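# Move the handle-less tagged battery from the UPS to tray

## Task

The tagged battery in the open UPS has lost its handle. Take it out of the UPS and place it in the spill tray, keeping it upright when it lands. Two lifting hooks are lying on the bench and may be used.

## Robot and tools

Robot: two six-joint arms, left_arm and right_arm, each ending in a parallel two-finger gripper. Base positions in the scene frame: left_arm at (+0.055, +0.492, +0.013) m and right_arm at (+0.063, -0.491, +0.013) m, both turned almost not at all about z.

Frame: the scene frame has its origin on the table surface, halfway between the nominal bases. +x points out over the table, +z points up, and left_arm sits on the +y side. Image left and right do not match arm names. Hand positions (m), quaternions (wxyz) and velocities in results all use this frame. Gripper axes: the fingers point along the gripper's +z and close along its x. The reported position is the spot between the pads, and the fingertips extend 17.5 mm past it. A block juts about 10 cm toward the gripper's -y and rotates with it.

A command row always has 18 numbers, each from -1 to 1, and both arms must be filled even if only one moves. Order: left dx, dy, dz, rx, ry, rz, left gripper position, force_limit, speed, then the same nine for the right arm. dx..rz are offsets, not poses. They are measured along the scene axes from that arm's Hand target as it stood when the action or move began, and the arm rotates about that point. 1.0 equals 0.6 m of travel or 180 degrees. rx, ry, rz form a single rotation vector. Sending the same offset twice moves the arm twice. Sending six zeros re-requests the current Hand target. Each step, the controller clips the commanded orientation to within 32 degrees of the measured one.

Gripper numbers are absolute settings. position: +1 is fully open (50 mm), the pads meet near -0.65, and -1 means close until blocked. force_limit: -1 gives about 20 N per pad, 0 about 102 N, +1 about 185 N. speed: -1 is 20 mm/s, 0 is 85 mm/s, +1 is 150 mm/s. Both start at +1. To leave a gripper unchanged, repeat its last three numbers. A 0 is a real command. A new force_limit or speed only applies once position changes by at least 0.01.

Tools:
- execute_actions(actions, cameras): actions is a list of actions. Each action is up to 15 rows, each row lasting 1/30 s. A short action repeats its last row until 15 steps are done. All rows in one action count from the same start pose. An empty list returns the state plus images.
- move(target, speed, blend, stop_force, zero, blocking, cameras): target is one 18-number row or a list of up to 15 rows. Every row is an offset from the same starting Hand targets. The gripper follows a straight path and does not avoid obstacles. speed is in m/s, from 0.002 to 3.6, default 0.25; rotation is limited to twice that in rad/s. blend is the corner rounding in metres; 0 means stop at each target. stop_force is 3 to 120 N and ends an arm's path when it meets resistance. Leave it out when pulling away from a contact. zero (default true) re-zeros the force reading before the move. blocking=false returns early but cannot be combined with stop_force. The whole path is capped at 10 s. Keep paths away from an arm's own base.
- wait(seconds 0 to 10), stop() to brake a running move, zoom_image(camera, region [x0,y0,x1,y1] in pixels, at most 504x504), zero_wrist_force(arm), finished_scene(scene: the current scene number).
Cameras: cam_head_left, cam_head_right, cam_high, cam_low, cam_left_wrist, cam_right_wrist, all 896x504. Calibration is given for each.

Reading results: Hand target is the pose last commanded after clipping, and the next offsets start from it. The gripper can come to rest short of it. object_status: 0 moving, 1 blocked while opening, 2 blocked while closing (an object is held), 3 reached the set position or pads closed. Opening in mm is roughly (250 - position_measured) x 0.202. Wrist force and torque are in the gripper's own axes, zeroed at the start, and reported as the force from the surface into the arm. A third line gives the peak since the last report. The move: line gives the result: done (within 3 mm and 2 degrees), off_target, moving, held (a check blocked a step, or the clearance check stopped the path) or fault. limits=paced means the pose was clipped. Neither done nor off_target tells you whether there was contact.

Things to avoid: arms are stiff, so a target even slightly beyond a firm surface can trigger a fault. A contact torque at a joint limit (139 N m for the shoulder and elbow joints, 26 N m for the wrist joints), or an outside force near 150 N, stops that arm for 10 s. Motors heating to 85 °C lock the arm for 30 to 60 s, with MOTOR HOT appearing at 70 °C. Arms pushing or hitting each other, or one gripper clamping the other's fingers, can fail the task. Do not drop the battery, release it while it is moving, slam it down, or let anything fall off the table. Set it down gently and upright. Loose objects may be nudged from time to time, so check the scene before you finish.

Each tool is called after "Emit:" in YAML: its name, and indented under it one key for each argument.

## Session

Emit:
execute_actions:
  actions: []

Scene clock: 0.00 s.
left_arm: end_effector_position=(+0.2373, +0.0866, +0.3278) position_measured=3 object_status=3 end_effector_quat_wxyz=(+0.128, -0.332, +0.798, +0.487) | right_arm: end_effector_position=(+0.7848, -0.5865, +0.1316) position_measured=3 object_status=3 end_effector_quat_wxyz=(-0.183, -0.051, +0.980, -0.053)
Joint positions: left_arm=[-1.442 -1.059 1.067 -0.524 -1.582 2.485] | right_arm=[3.248 -2.431 -0.823 -1.83 1.478 -1.571]
Joint velocities: within noise
Joint torques (N m): no reading
Motor temperatures (°C): left_arm=[28 31 25 37 34 33] | right_arm=[35 26 25 35 36 41]
Wrist force (N): no reading
Wrist torque (N m): no reading
Wrist force, peak (N): no reading
Hand target: left_arm +0.2373, +0.0866, +0.3278; +0.128, -0.332, +0.798, +0.487 | right_arm +0.7848, -0.5865, +0.1316; -0.183, -0.051, +0.980, -0.053
Tool commands: left_gripper/position=+1.0 left_gripper/force_limit=+1.0 left_gripper/speed=+1.0 right_gripper/position=+1.0 right_gripper/force_limit=+1.0 right_gripper/speed=+1.0
camera_calibration:
cam_left_wrist: T_world_to_cam=[[-0.72923, -0.406744, -0.550256, 0.397866], [-0.591916, -0.0284854, 0.805496, -0.10611], [-0.343305, 0.913098, -0.219986, 0.208054], [0, 0, 0, 1]] pos_world=[0.298754, -0.0311661, 0.350169]
cam_right_wrist: T_world_to_cam=[[-0.926244, -0.0949366, 0.364774, 0.63289], [-0.0110794, 0.9742, 0.225414, 0.570381], [-0.376762, 0.204747, -0.903398, 0.664067], [0, 0, 0, 1]] pos_world=[0.842726, -0.631546, 0.240484]

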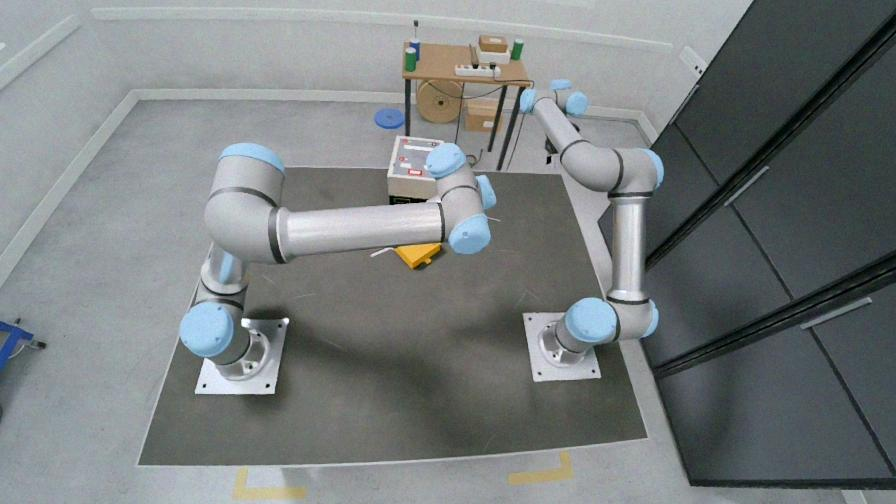

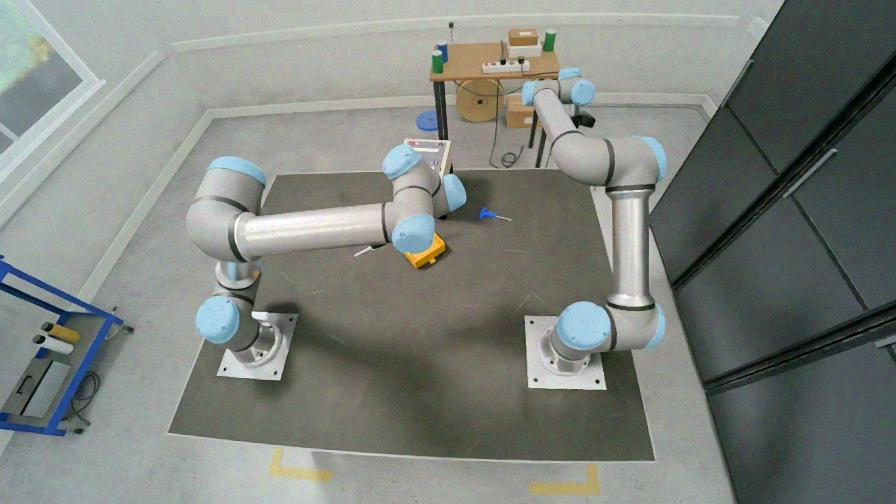

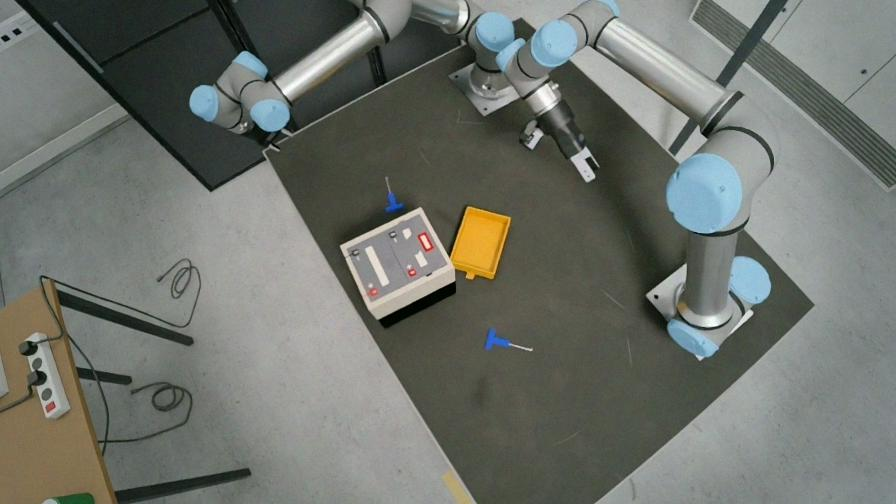

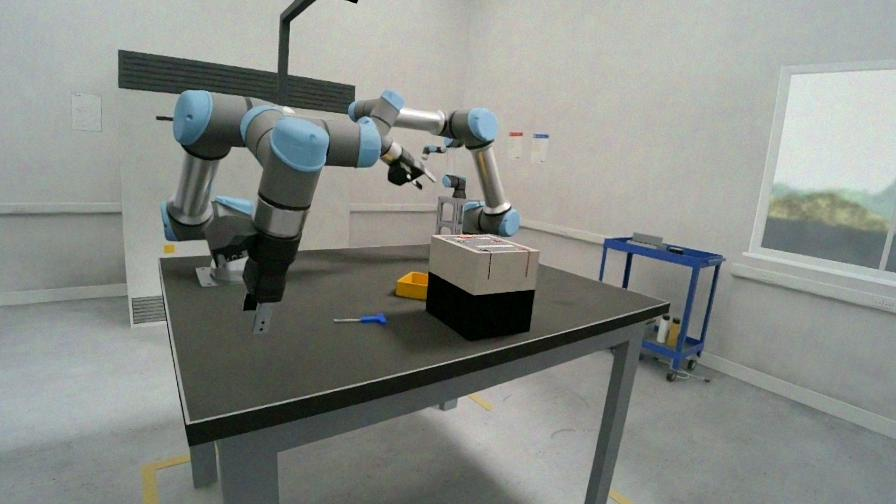

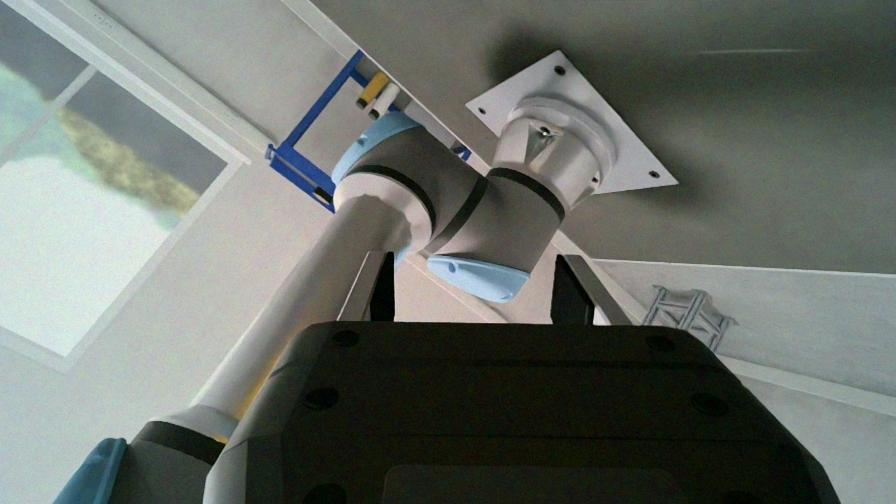

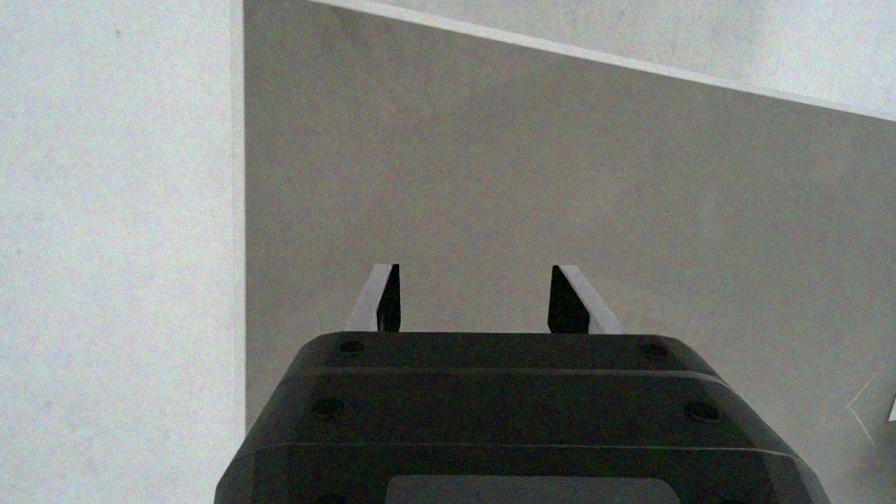

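Emit:
zoom_image:
  camera: "cam_high"
  region: [370, 165, 420, 220]

Emit:
zoom_image:
  camera: "cam_high"
  region: [480, 320, 540, 360]

Emit:
zoom_image:
  camera: "cam_high"
  region: [330, 190, 530, 340]

Scaled by 9.164.

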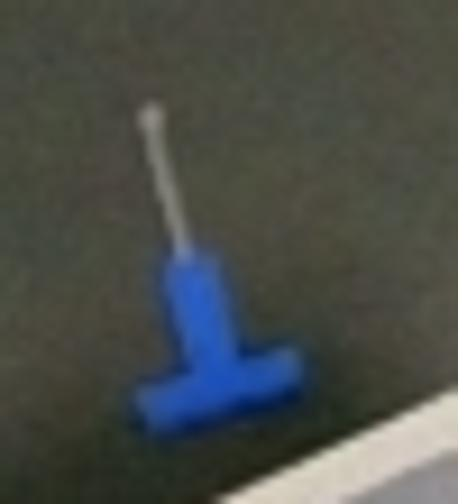

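Scaled by 8.400.

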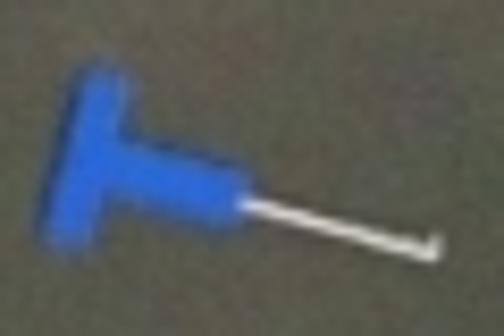

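Scaled by 2.520.

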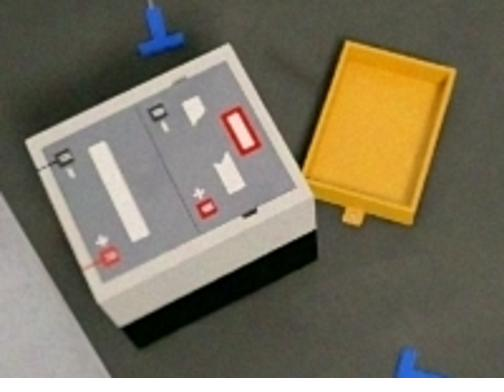

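Emit:
move:
  target:
    - [0.28,0.14,-0.02,-0.1345,0.011,0,1,0,0.5,-0.1,0.1,0.25,0.0443,0.0334,0.2041,1,0,0.5]
    - [0.562,0.278,-0.18,-0.2691,0.0225,-0.001,1,0,0.5,-0.332,0.544,0.147,0.1772,0.1335,0.8164,1,0,0.5]
  speed: 0.4
  blend: 0.05
  cameras: ["cam_left_wrist","cam_right_wrist"]

Scene clock: 8.23 s.
left_arm: end_effector_position=(+0.5745, +0.2535, +0.2198) position_measured=3 object_status=3 end_effector_quat_wxyz=(-0.046, -0.337, +0.932, +0.128) | right_arm: end_effector_position=(+0.5855, -0.2600, +0.2198) position_measured=3 object_status=3 end_effector_quat_wxyz=(+0.133, +0.976, -0.170, -0.023)
Joint positions: left_arm=[-0.684 -1.234 1.441 -1.51 -1.521 3.323] | right_arm=[3.875 -1.877 -1.49 -1.584 1.439 -3.638]
Joint torques (N m): left_arm=[-11.25 -47.68 -33.41 -0.93 2.55 -0.84] | right_arm=[-12.14 37.06 34.26 0.62 -3.17 -1.35]
Wrist force (N): left_arm=[0.6 -0.2 0.2] | right_arm=[-0.2 -0.7 1.0]
Wrist torque (N m): left_arm=[-0.10 -0.07 -0.03] | right_arm=[-0.08 0.13 -0.04]
Wrist force, peak (N): left_arm=[2.6 0.5 -0.9] | right_arm=[-1.4 -1.2 1.5]
Hand target: left_arm +0.5745, +0.2534, +0.2198; -0.046, -0.337, +0.932, +0.128 | right_arm +0.5856, -0.2601, +0.2198; +0.133, +0.976, -0.170, -0.023
Off the commanded pose: left_arm 0.000 m, 0 deg | right_arm 0.000 m, 0 deg.
move: done
camera_calibration:
cam_left_wrist: T_world_to_cam=[[-0.752192, -0.658772, -0.015059, 0.611652], [-0.538475, 0.601342, 0.590282, 0.0422524], [-0.379806, 0.452114, -0.807057, 0.414523], [0, 0, 0, 1]] pos_world=[0.64027, 0.19012, 0.318814]
cam_right_wrist: T_world_to_cam=[[0.945741, -0.324899, -0.00392643, -0.627709], [-0.265451, -0.779549, 0.567309, -0.152084], [-0.187379, -0.535484, -0.823496, 0.280919], [0, 0, 0, 1]] pos_world=[0.605917, -0.172071, 0.31515]
Images, in order (width x height): cam_left_wrist 896x504, cam_right_wrist 896x504.

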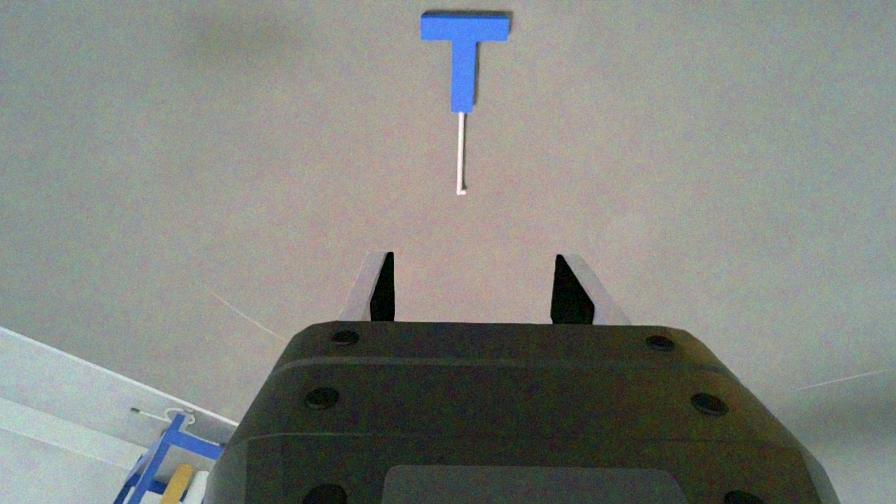

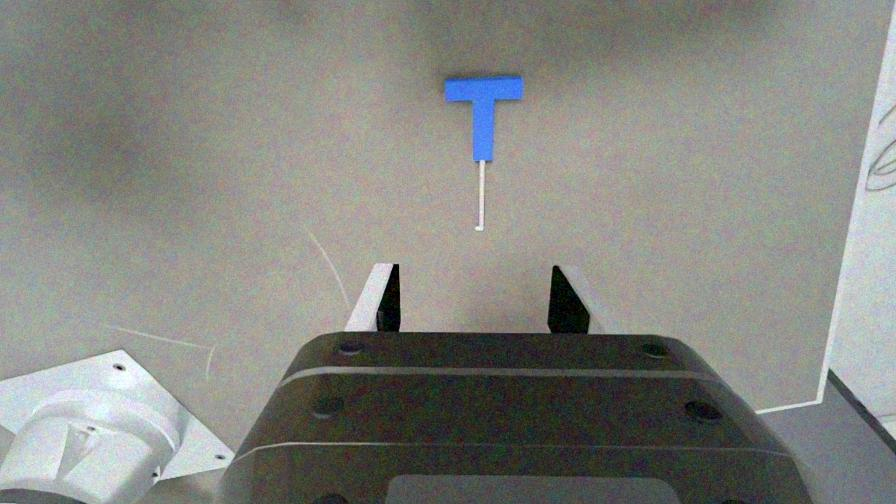

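Emit:
move:
  target:
    - [0.0058,-0.0057,-0.28,0,0,0.0078,0.3,0,0.5,0.0153,-0.0308,-0.28,0,0,0.0106,0.3,0,0.5]
    - [0.0058,-0.0057,-0.3263,0,0,0.0078,0.3,0,0.5,0.0153,-0.0308,-0.3263,0,0,0.0106,0.3,0,0.5]
  speed: [0.15,0.04]
  stop_force: 6
  cameras: ["cam_left_wrist","cam_right_wrist"]

Scene clock: 12.53 s.
left_arm: end_effector_position=(+0.5780, +0.2500, +0.0241) position_measured=107 object_status=3 end_effector_quat_wxyz=(-0.048, -0.348, +0.928, +0.127) | right_arm: end_effector_position=(+0.5947, -0.2786, +0.0240) position_measured=107 object_status=3 end_effector_quat_wxyz=(+0.134, +0.979, -0.154, -0.021)
Joint positions: left_arm=[-0.682 -1.029 1.686 -1.958 -1.526 3.301] | right_arm=[3.845 -2.078 -1.757 -1.108 1.424 -3.701]
Joint torques (N m): left_arm=[5.17 -51.11 -29.38 -0.41 1.99 1.03] | right_arm=[12.15 54.43 31.06 0.21 1.97 1.63]
Wrist force (N): left_arm=[0.6 0.3 -0.4] | right_arm=[-0.2 -0.7 0.7]
Wrist torque (N m): left_arm=[-0.03 -0.06 -0.04] | right_arm=[-0.10 0.14 0.03]
Wrist force, peak (N): left_arm=[0.8 0.8 -2.4] | right_arm=[-0.4 -1.1 3.0]
Hand target: left_arm +0.5780, +0.2500, +0.0241; -0.048, -0.348, +0.928, +0.127 | right_arm +0.5947, -0.2786, +0.0240; +0.134, +0.979, -0.154, -0.021
Off the commanded pose: left_arm 0.000 m, 0 deg | right_arm 0.000 m, 0 deg.
move: done
camera_calibration:
cam_left_wrist: T_world_to_cam=[[-0.73593, -0.67689, -0.0150514, 0.604193], [-0.553015, 0.588128, 0.590152, 0.173416], [-0.390616, 0.442634, -0.807152, 0.268055], [0, 0, 0, 1]] pos_world=[0.645252, 0.188331, 0.123114]
cam_right_wrist: T_world_to_cam=[[0.956079, -0.293083, -0.00399135, -0.640518], [-0.239181, -0.787967, 0.567363, -0.0709462], [-0.16943, -0.541489, -0.823458, 0.0991603], [0, 0, 0, 1]] pos_world=[0.612217, -0.189934, 0.11935]
Images, in order (width x height): cam_left_wrist 896x504, cam_right_wrist 896x504.

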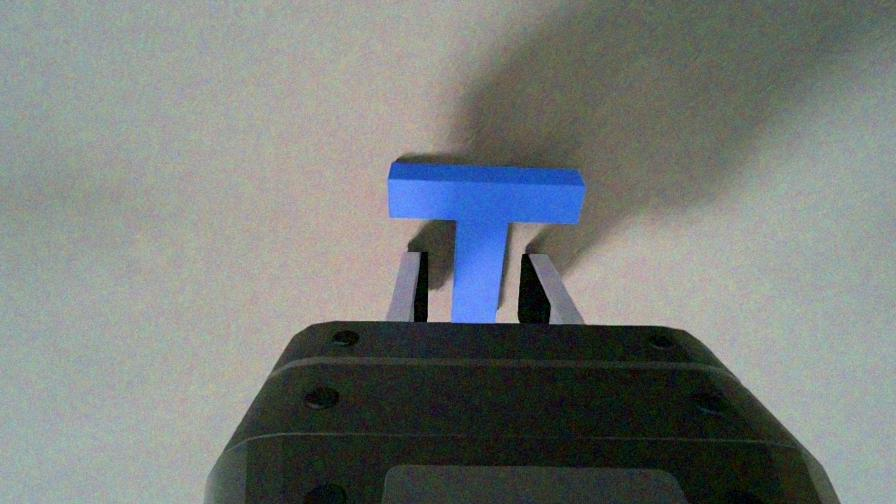

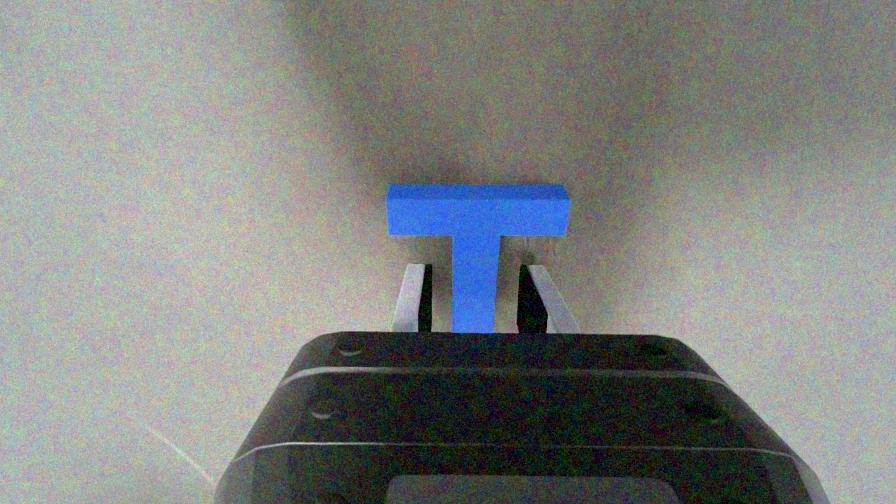

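Emit:
move:
  target: [0,0,-0.002,0,0,0,-1,-0.5,-0.5,0,0,-0.002,0,0,0,-1,-0.5,-0.5]
  speed: 0.05

Emit:
move:
  target: [0,0,0.25,0,0,0,-1,-0.5,-0.5,0,0,0.25,0,0,0,-1,-0.5,-0.5]
  speed: 0.15
  cameras: ["cam_left_wrist","cam_right_wrist","cam_low"]

Emit:
zoom_image:
  camera: "cam_right_wrist"
  region: [350, 130, 600, 340]

Scene clock: 14.27 s.
left_arm: end_effector_position=(+0.5780, +0.2499, +0.0230) position_measured=186 object_status=2 end_effector_quat_wxyz=(-0.048, -0.348, +0.928, +0.127) | right_arm: end_effector_position=(+0.5948, -0.2785, +0.0230) position_measured=187 object_status=2 end_effector_quat_wxyz=(+0.134, +0.979, -0.154, -0.021)
Joint positions: left_arm=[-0.682 -1.028 1.686 -1.961 -1.526 3.301] | right_arm=[3.845 -2.079 -1.757 -1.105 1.424 -3.701]
Joint torques (N m): left_arm=[0.65 1.26 6.06 -7.03 2.01 1.03] | right_arm=[9.26 6.88 -3.98 5.8 0.59 0.29]
Wrist force (N): left_arm=[8.6 31.4 -56.5] | right_arm=[-13.4 25.1 -52.9]
Wrist torque (N m): left_arm=[-0.16 0.03 0.11] | right_arm=[0.04 -0.05 -0.09]
Wrist force, peak (N): left_arm=[8.6 31.4 -56.5] | right_arm=[-13.4 25.1 -52.9]
Hand target: left_arm +0.5780, +0.2500, +0.0229; -0.048, -0.348, +0.928, +0.127 | right_arm +0.5947, -0.2786, +0.0228; +0.134, +0.979, -0.154, -0.021
Off the commanded pose: left_arm 0.000 m, 0 deg | right_arm 0.000 m, 0 deg.
move: done

Scene clock: 15.73 s.
left_arm: end_effector_position=(+0.5780, +0.2500, +0.1729) position_measured=186 object_status=2 end_effector_quat_wxyz=(-0.048, -0.348, +0.928, +0.127) | right_arm: end_effector_position=(+0.5948, -0.2786, +0.1728) position_measured=187 object_status=2 end_effector_quat_wxyz=(+0.134, +0.979, -0.153, -0.021)
Joint positions: left_arm=[-0.682 -1.193 1.507 -1.617 -1.526 3.301] | right_arm=[3.845 -1.903 -1.581 -1.458 1.424 -3.701]
Joint torques (N m): left_arm=[4.01 -31.49 -18.73 -1.2 0.79 -0.7] | right_arm=[-8.32 43.6 20.47 1.47 -1.04 1.63]
Wrist force (N): left_arm=[0.6 -0.3 0.5] | right_arm=[-0.8 -0.5 1.3]
Wrist torque (N m): left_arm=[-0.11 -0.05 -0.03] | right_arm=[-0.04 0.21 0.03]
Wrist force, peak (N): left_arm=[8.6 31.9 -57.5] | right_arm=[-13.4 25.7 -54.2]
Hand target: left_arm +0.5780, +0.2500, +0.1729; -0.048, -0.348, +0.928, +0.127 | right_arm +0.5947, -0.2786, +0.1728; +0.134, +0.979, -0.154, -0.021
Off the commanded pose: left_arm 0.000 m, 0 deg | right_arm 0.000 m, 0 deg.
move: done
camera_calibration:
cam_left_wrist: T_world_to_cam=[[-0.735956, -0.676861, -0.0151196, 0.606396], [-0.553111, 0.588223, 0.589968, 0.085695], [-0.390432, 0.442553, -0.807285, 0.388218], [0, 0, 0, 1]] pos_world=[0.645252, 0.188231, 0.272014]
cam_right_wrist: T_world_to_cam=[[0.956134, -0.292905, -0.00388705, -0.639952], [-0.239108, -0.788052, 0.567276, -0.155407], [-0.169221, -0.541462, -0.823519, 0.221584], [0, 0, 0, 1]] pos_world=[0.612217, -0.189935, 0.26815]
Images, in order (width x height): cam_low 896x504, cam_left_wrist 896x504, cam_right_wrist 896x504.

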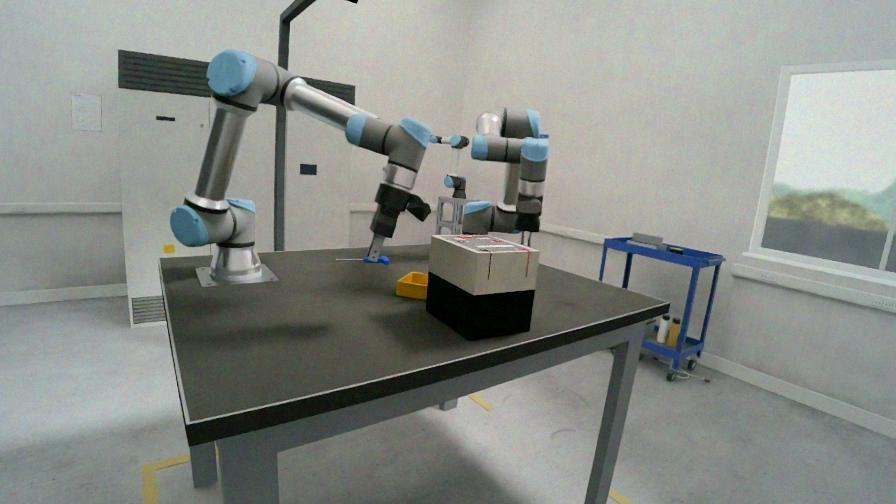

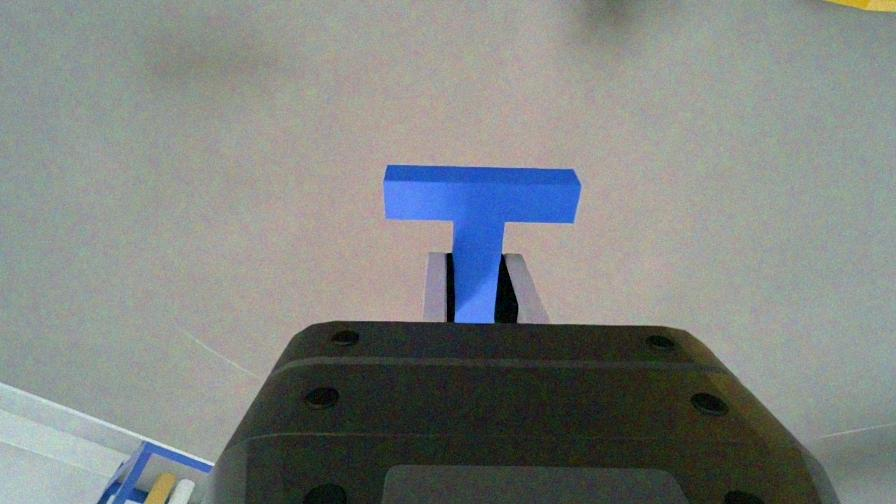

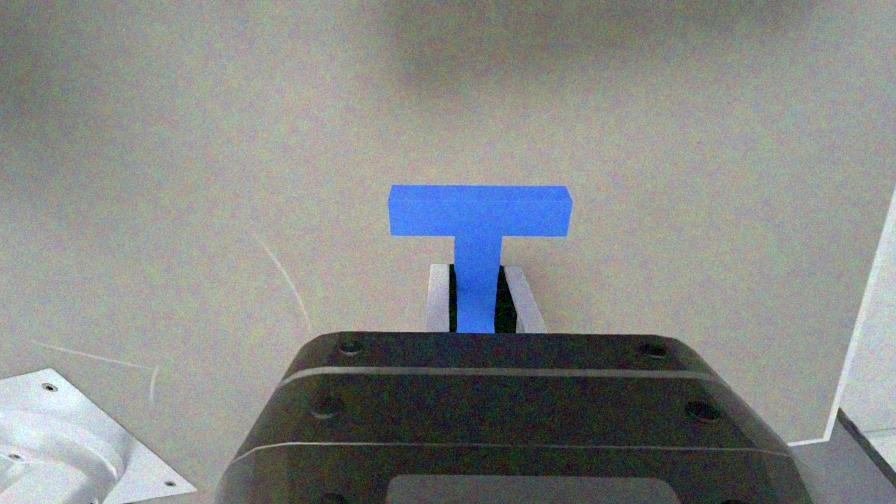

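Scaled by 2.016.

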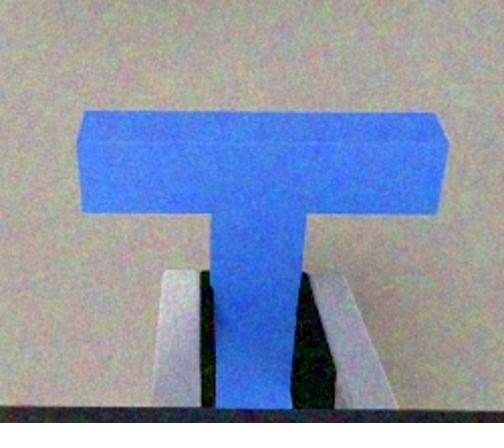

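Emit:
move:
  target:
    - [0.1117,-0.12,0.287,-0.4856,-0.1588,-0.2002,-1,-0.5,-0.5,0.0535,0.05,0.287,0.4903,-0.0997,0.0554,-1,-0.5,-0.5]
    - [0.1117,-0.2917,0.287,-0.4856,-0.1588,-0.2002,-1,-0.5,-0.5,0.0535,0.2793,0.287,0.4903,-0.0997,0.0554,-1,-0.5,-0.5]
  speed: 0.3
  blend: 0.02
  cameras: ["cam_left_wrist","cam_right_wrist","cam_low","cam_high"]

Emit:
zoom_image:
  camera: "cam_left_wrist"
  region: [300, 100, 600, 330]

Emit:
zoom_image:
  camera: "cam_right_wrist"
  region: [300, 100, 600, 330]

Scene clock: 21.50 s.
left_arm: end_effector_position=(+0.6450, +0.0750, +0.3450) position_measured=186 object_status=2 end_effector_quat_wxyz=(-0.026, +0.034, +0.796, -0.604) | right_arm: end_effector_position=(+0.6269, -0.1111, +0.3450) position_measured=187 object_status=2 end_effector_quat_wxyz=(-0.604, +0.796, -0.036, +0.027)
Joint positions: left_arm=[-0.475 -1.015 1.555 -3.051 -2.666 3.718] | right_arm=[3.641 -2.009 -1.77 0.158 2.516 -3.541]
Joint torques (N m): left_arm=[-3.37 -50.87 -15.05 -2.17 -2.56 -0.73] | right_arm=[9.44 47.35 16.61 1.88 -0.07 -0.84]
Wrist force (N): left_arm=[0.5 0.4 -1.5] | right_arm=[0.1 3.2 -0.9]
Wrist torque (N m): left_arm=[-0.66 -0.28 -0.88] | right_arm=[0.22 0.06 -0.02]
Wrist force, peak (N): left_arm=[0.0 1.6 -4.0] | right_arm=[0.9 5.0 -4.5]
Hand target: left_arm +0.6450, +0.0750, +0.3451; -0.026, +0.034, +0.796, -0.604 | right_arm +0.6268, -0.1110, +0.3450; -0.604, +0.796, -0.036, +0.027
Off the commanded pose: left_arm 0.000 m, 0 deg | right_arm 0.000 m, 0 deg.
move: done
camera_calibration:
cam_left_wrist: T_world_to_cam=[[-0.997154, 0.0710295, 0.025286, 0.638363], [0.0216656, 0.591174, -0.806253, 0.234851], [-0.0722162, -0.80341, -0.59103, 0.444378], [0, 0, 0, 1]] pos_world=[0.663549, 0.172838, 0.435849]
cam_right_wrist: T_world_to_cam=[[0.996221, -0.085703, 0.014073, -0.629167], [-0.0372073, -0.56756, -0.822491, 0.264017], [0.0784772, 0.818859, -0.568605, 0.367362], [0, 0, 0, 1]] pos_world=[0.607784, -0.204894, 0.434889]
Images, in order (width x height): cam_high 896x504, cam_low 896x504, cam_left_wrist 896x504, cam_right_wrist 896x504.

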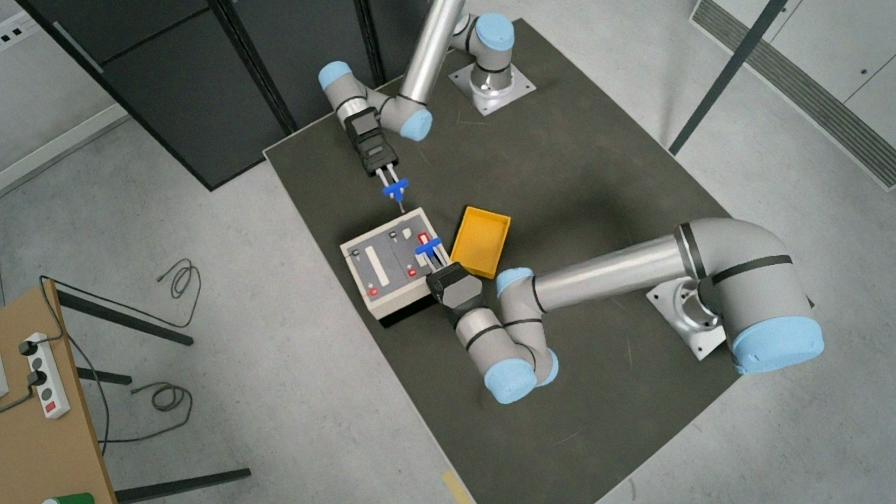

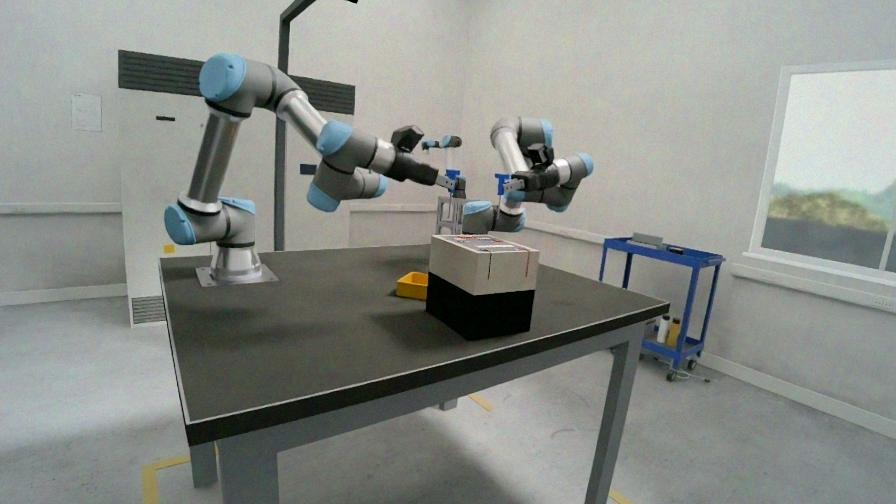

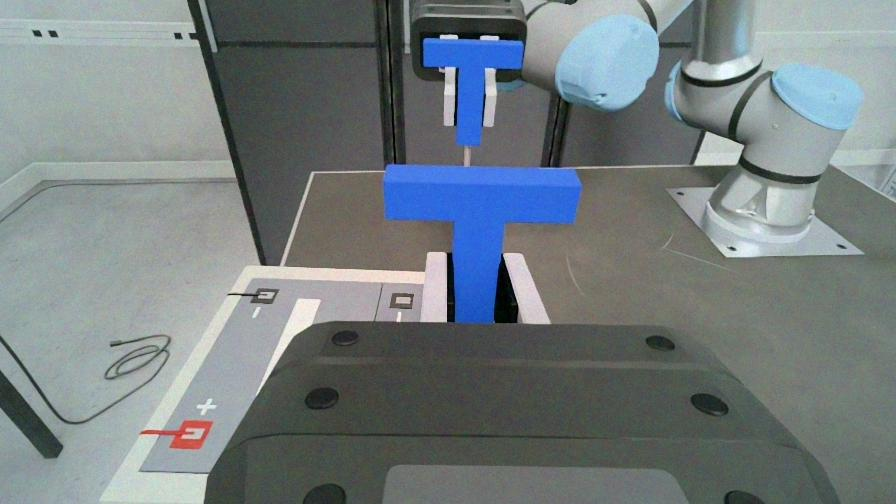

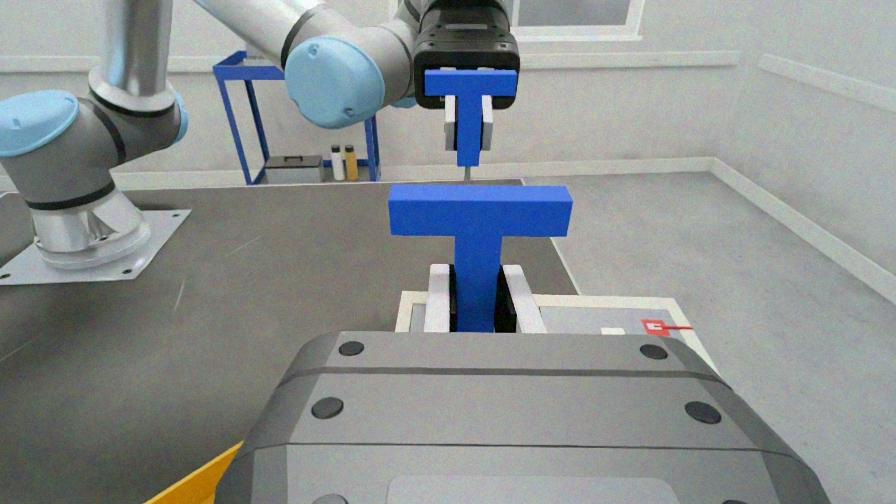

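Scaled by 1.680.

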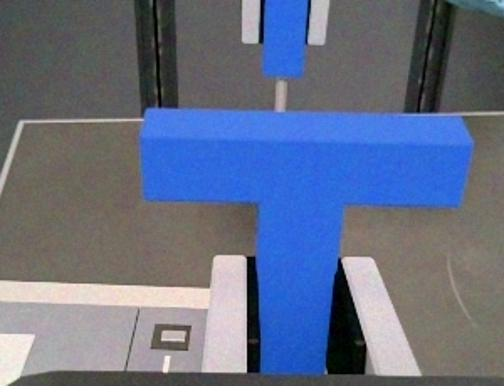

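Scaled by 1.680.

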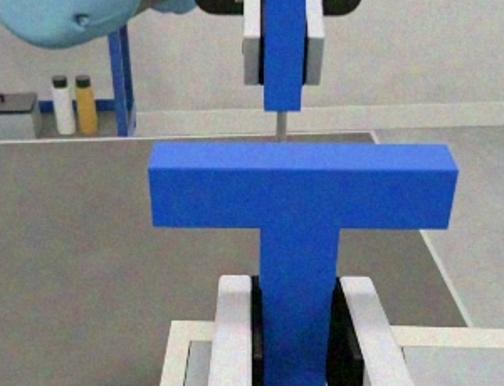

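Emit:
move:
  target: [0.1,0.06,0.0,0,0,0,-1,-0.5,-0.5,0,0,-0.07,0,0,0,-1,-0.5,-0.5]
  speed: 0.15
  cameras: ["cam_left_wrist"]

Emit:
zoom_image:
  camera: "cam_left_wrist"
  region: [480, 180, 600, 280]

Scene clock: 23.03 s.
left_arm: end_effector_position=(+0.7050, +0.1110, +0.3450) position_measured=186 object_status=2 end_effector_quat_wxyz=(-0.026, +0.034, +0.796, -0.604) | right_arm: end_effector_position=(+0.6268, -0.1110, +0.3030) position_measured=187 object_status=2 end_effector_quat_wxyz=(-0.604, +0.796, -0.036, +0.027)
Joint positions: left_arm=[-0.385 -0.936 1.4 -2.853 -2.736 3.852] | right_arm=[3.641 -2.073 -1.804 0.256 2.516 -3.541]
Joint torques (N m): left_arm=[-4.6 -51.55 -21.67 -2.94 0.39 -0.61] | right_arm=[10.14 48.52 30.36 1.9 -1.21 2.43]
Wrist force (N): left_arm=[0.4 0.3 -1.2] | right_arm=[0.2 3.3 -0.8]
Wrist torque (N m): left_arm=[-0.68 -0.23 -0.71] | right_arm=[0.22 0.07 -0.05]
Wrist force, peak (N): left_arm=[-1.2 1.0 -2.8] | right_arm=[0.2 5.2 -0.2]
Hand target: left_arm +0.7050, +0.1110, +0.3451; -0.026, +0.034, +0.796, -0.604 | right_arm +0.6268, -0.1110, +0.3030; -0.604, +0.796, -0.036, +0.027
Off the commanded pose: left_arm 0.000 m, 0 deg | right_arm 0.000 m, 0 deg.
move: done
camera_calibration:
cam_left_wrist: T_world_to_cam=[[-0.997154, 0.0710295, 0.025286, 0.695642], [0.0216656, 0.591174, -0.806253, 0.212328], [-0.0722162, -0.80341, -0.59103, 0.477553], [0, 0, 0, 1]] pos_world=[0.723549, 0.208738, 0.435849]
Images, in order (width x height): cam_left_wrist 896x504.

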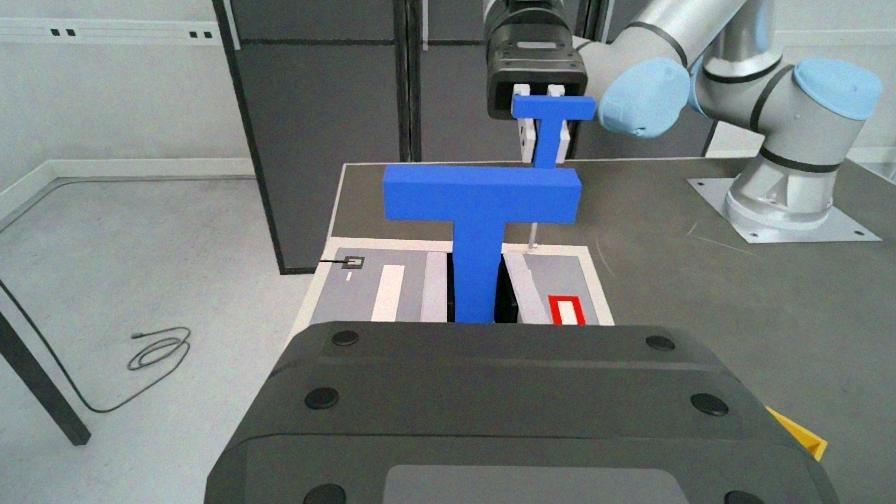

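Scaled by 4.200.

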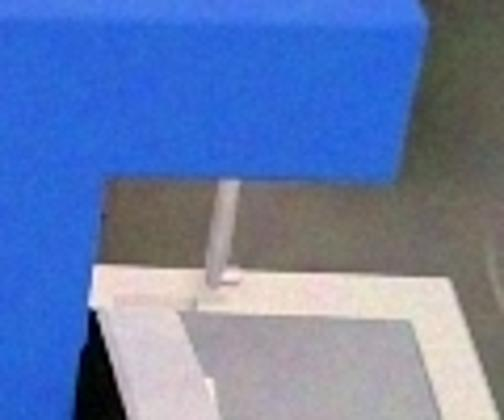

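Emit:
move:
  target: [0.04,0.0,0.03,0,0,0,-1,-0.5,-0.5,0,0,0,0,0,0,-1,-0.5,-0.5]
  speed: 0.15
  cameras: ["cam_left_wrist"]

Emit:
zoom_image:
  camera: "cam_left_wrist"
  region: [510, 190, 630, 290]

Scene clock: 24.30 s.
left_arm: end_effector_position=(+0.7290, +0.1111, +0.3630) position_measured=186 object_status=2 end_effector_quat_wxyz=(-0.026, +0.034, +0.796, -0.604) | right_arm: end_effector_position=(+0.6268, -0.1110, +0.3030) position_measured=187 object_status=2 end_effector_quat_wxyz=(-0.604, +0.796, -0.036, +0.027)
Joint positions: left_arm=[-0.372 -0.906 1.294 -2.756 -2.745 3.875] | right_arm=[3.641 -2.073 -1.804 0.256 2.516 -3.541]
Joint torques (N m): left_arm=[-9.45 -60.04 -16.36 -4.48 -0.88 -1.39] | right_arm=[12.12 44.5 30.98 3.33 -1.02 2.32]
Wrist force (N): left_arm=[0.6 0.4 -1.4] | right_arm=[0.5 3.2 -0.6]
Wrist torque (N m): left_arm=[-0.65 -0.28 -0.87] | right_arm=[0.21 0.00 -0.05]
Wrist force, peak (N): left_arm=[1.5 1.1 -1.1] | right_arm=[0.2 3.5 -1.2]
Hand target: left_arm +0.7290, +0.1110, +0.3631; -0.026, +0.034, +0.796, -0.604 | right_arm +0.6268, -0.1110, +0.3030; -0.604, +0.796, -0.036, +0.027
Off the commanded pose: left_arm 0.000 m, 0 deg | right_arm 0.000 m, 0 deg.
move: done
camera_calibration:
cam_left_wrist: T_world_to_cam=[[-0.997156, 0.0709757, 0.0253599, 0.71909], [0.0215744, 0.591181, -0.806251, 0.226327], [-0.0722165, -0.80341, -0.59103, 0.490006], [0, 0, 0, 1]] pos_world=[0.747549, 0.208838, 0.453849]
Images, in order (width x height): cam_left_wrist 896x504.

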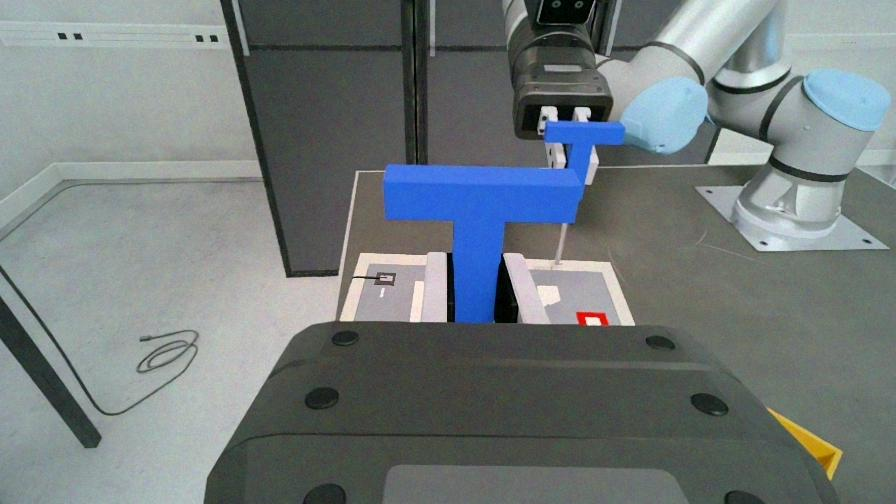

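Scaled by 4.200.

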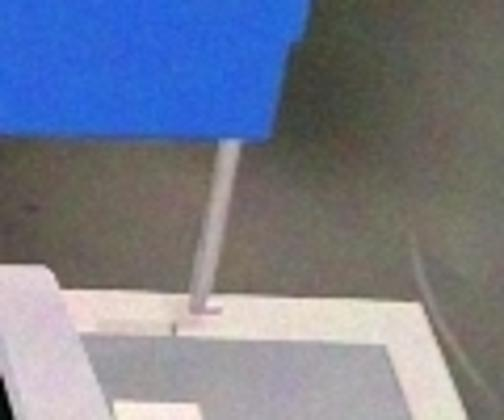

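Emit:
move:
  target: [0,0.0,0.0,0,0,0,-1,-0.5,-0.5,0.0197,-0.0118,-0.007,0,0,0,-1,-0.5,-0.5]
  speed: 0.1
  cameras: ["cam_left_wrist"]

Emit:
zoom_image:
  camera: "cam_left_wrist"
  region: [520, 230, 580, 280]

Scene clock: 25.93 s.
left_arm: end_effector_position=(+0.7290, +0.1110, +0.3630) position_measured=186 object_status=2 end_effector_quat_wxyz=(-0.026, +0.034, +0.796, -0.604) | right_arm: end_effector_position=(+0.6388, -0.1182, +0.2989) position_measured=187 object_status=2 end_effector_quat_wxyz=(-0.604, +0.796, -0.036, +0.027)
Joint positions: left_arm=[-0.372 -0.907 1.294 -2.756 -2.745 3.875] | right_arm=[3.619 -2.095 -1.778 0.238 2.535 -3.558]
Joint torques (N m): left_arm=[-11.78 -59.66 -22.78 -3.67 0.64 -1.45] | right_arm=[9.25 53.29 9.31 3.63 -1.18 0.8]
Wrist force (N): left_arm=[0.6 0.5 -1.5] | right_arm=[0.5 2.8 -1.1]
Wrist torque (N m): left_arm=[-0.62 -0.28 -0.85] | right_arm=[0.16 0.02 -0.03]
Wrist force, peak (N): left_arm=[1.3 0.9 -1.2] | right_arm=[0.6 3.8 -1.0]
Hand target: left_arm +0.7290, +0.1110, +0.3631; -0.026, +0.034, +0.796, -0.604 | right_arm +0.6387, -0.1181, +0.2988; -0.604, +0.796, -0.036, +0.027
Off the commanded pose: left_arm 0.000 m, 0 deg | right_arm 0.000 m, 0 deg.
move: done
camera_calibration:
cam_left_wrist: T_world_to_cam=[[-0.997154, 0.0710295, 0.025286, 0.719116], [0.0216656, 0.591174, -0.806253, 0.226401], [-0.0722162, -0.80341, -0.59103, 0.489984], [0, 0, 0, 1]] pos_world=[0.747549, 0.208738, 0.453949]
Images, in order (width x height): cam_left_wrist 896x504.

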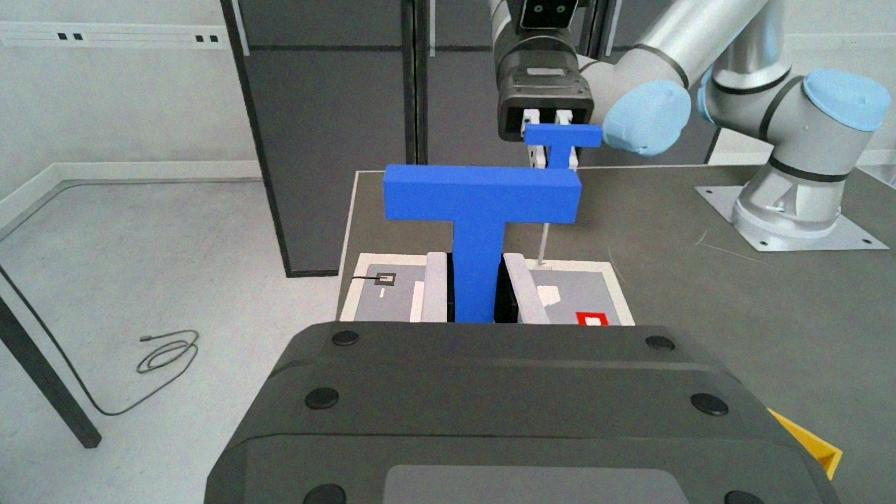

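Scaled by 8.400.

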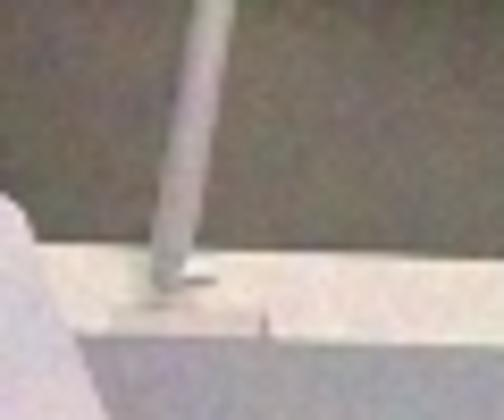

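Emit:
move:
  target: [0,0.0,0.0,0,0,0,-1,-0.5,-0.5,0,0,-0.022,0,0,0,-1,-0.5,-0.5]
  speed: 0.015
  stop_force: 4
  cameras: ["cam_left_wrist"]

Emit:
zoom_image:
  camera: "cam_left_wrist"
  region: [520, 230, 580, 280]

Scene clock: 28.20 s.
left_arm: end_effector_position=(+0.7290, +0.1110, +0.3631) position_measured=186 object_status=2 end_effector_quat_wxyz=(-0.026, +0.034, +0.796, -0.604) | right_arm: end_effector_position=(+0.6387, -0.1181, +0.2933) position_measured=187 object_status=2 end_effector_quat_wxyz=(-0.604, +0.796, -0.036, +0.027)
Joint positions: left_arm=[-0.372 -0.907 1.294 -2.756 -2.745 3.875] | right_arm=[3.62 -2.104 -1.782 0.251 2.535 -3.558]
Joint torques (N m): left_arm=[-11.22 -59.59 -23.72 -4.86 0.51 -0.99] | right_arm=[8.99 52.07 29.57 2.86 -1.74 1.23]
Wrist force (N): left_arm=[0.6 0.7 -1.2] | right_arm=[0.1 1.3 -1.7]
Wrist torque (N m): left_arm=[-0.60 -0.28 -0.85] | right_arm=[0.36 -0.04 0.01]
Wrist force, peak (N): left_arm=[0.7 0.8 -1.7] | right_arm=[0.2 -12.8 -5.6]
Hand target: left_arm +0.7290, +0.1110, +0.3631; -0.026, +0.034, +0.796, -0.604 | right_arm +0.6387, -0.1181, +0.2933; -0.604, +0.796, -0.036, +0.027 (not the last commanded pose)
Off the commanded pose: left_arm 0.000 m, 0 deg | right_arm 0.008 m, 0 deg.
move: contact (right_arm)
camera_calibration:
cam_left_wrist: T_world_to_cam=[[-0.997154, 0.0710295, 0.025286, 0.719116], [0.0216656, 0.591174, -0.806253, 0.226401], [-0.0722162, -0.80341, -0.59103, 0.489984], [0, 0, 0, 1]] pos_world=[0.747549, 0.208738, 0.453949]
Images, in order (width x height): cam_left_wrist 896x504.

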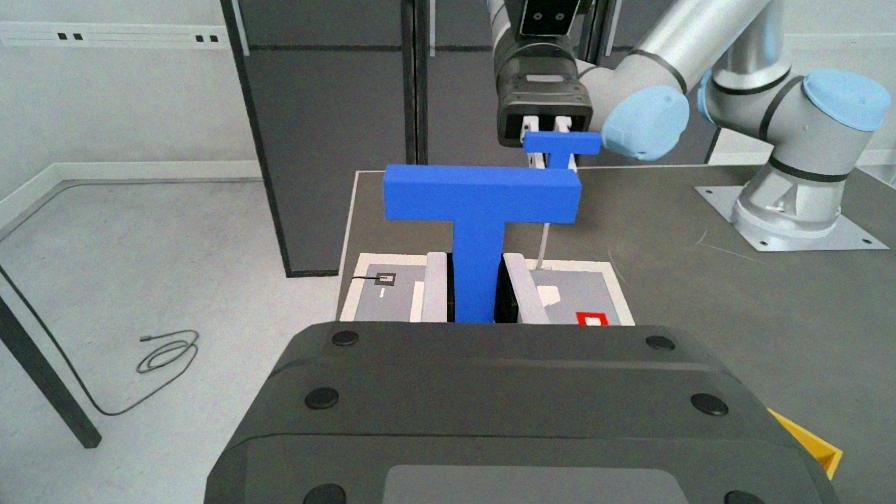

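Scaled by 8.400.

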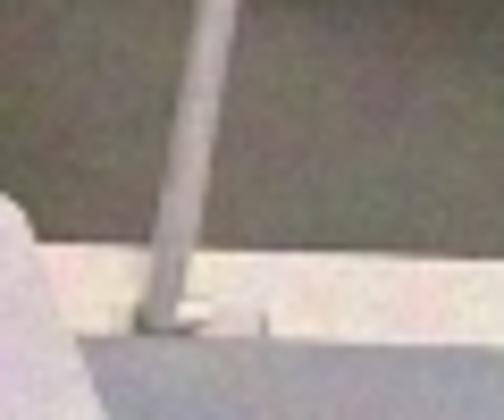

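Emit:
move:
  target:
    - [0,0.0,0.0,0,0,0,-1,-0.5,-0.5,-0.0015,-0.0033,0.004,0,0,0,-1,-0.5,-0.5]
    - [0,0.0,0.0,0,0,0,-1,-0.5,-0.5,-0.0015,-0.0033,-0.012,0,0,0,-1,-0.5,-0.5]
  speed: 0.012
  stop_force: 4
  cameras: ["cam_left_wrist"]

Emit:
zoom_image:
  camera: "cam_left_wrist"
  region: [520, 230, 580, 280]

Scene clock: 30.90 s.
left_arm: end_effector_position=(+0.7290, +0.1110, +0.3631) position_measured=186 object_status=2 end_effector_quat_wxyz=(-0.026, +0.034, +0.796, -0.604) | right_arm: end_effector_position=(+0.6378, -0.1201, +0.2860) position_measured=187 object_status=2 end_effector_quat_wxyz=(-0.604, +0.796, -0.036, +0.027)
Joint positions: left_arm=[-0.372 -0.907 1.294 -2.756 -2.745 3.875] | right_arm=[3.617 -2.113 -1.791 0.267 2.537 -3.56]
Joint torques (N m): left_arm=[-11.57 -59.37 -24 -4.77 0.5 -0.42] | right_arm=[5.12 54.4 27.78 0.88 -1.7 1.32]
Wrist force (N): left_arm=[0.4 0.2 -1.4] | right_arm=[0.3 3.5 -0.7]
Wrist torque (N m): left_arm=[-0.67 -0.24 -0.86] | right_arm=[0.25 0.05 -0.03]
Wrist force, peak (N): left_arm=[0.8 0.7 -1.7] | right_arm=[0.2 4.1 -1.0]
Hand target: left_arm +0.7290, +0.1110, +0.3631; -0.026, +0.034, +0.796, -0.604 | right_arm +0.6378, -0.1200, +0.2861; -0.604, +0.796, -0.036, +0.027
Off the commanded pose: left_arm 0.000 m, 0 deg | right_arm 0.000 m, 0 deg.
move: done
camera_calibration:
cam_left_wrist: T_world_to_cam=[[-0.997154, 0.0710295, 0.025286, 0.719116], [0.0216656, 0.591174, -0.806253, 0.226401], [-0.0722162, -0.80341, -0.59103, 0.489984], [0, 0, 0, 1]] pos_world=[0.747549, 0.208738, 0.453949]
Images, in order (width x height): cam_left_wrist 896x504.

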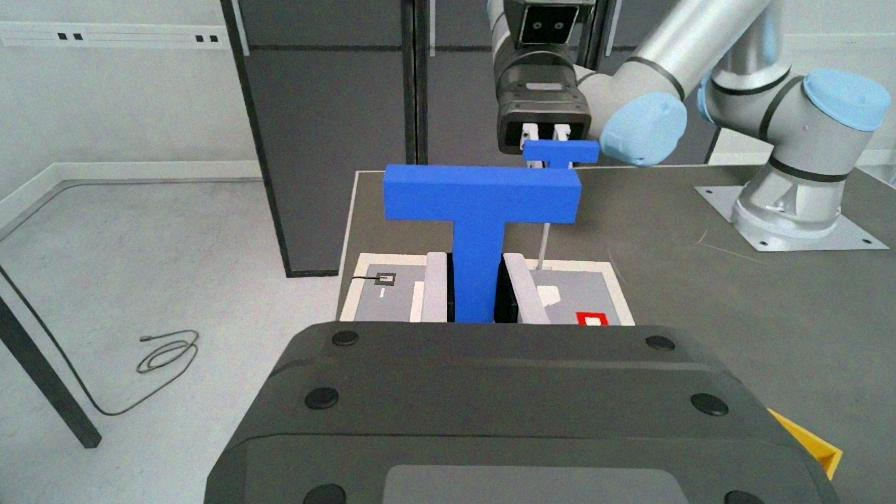

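Scaled by 8.400.

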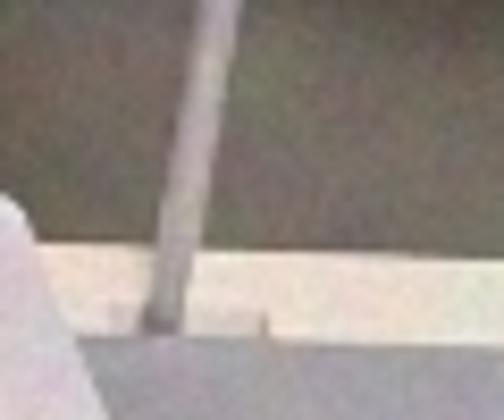

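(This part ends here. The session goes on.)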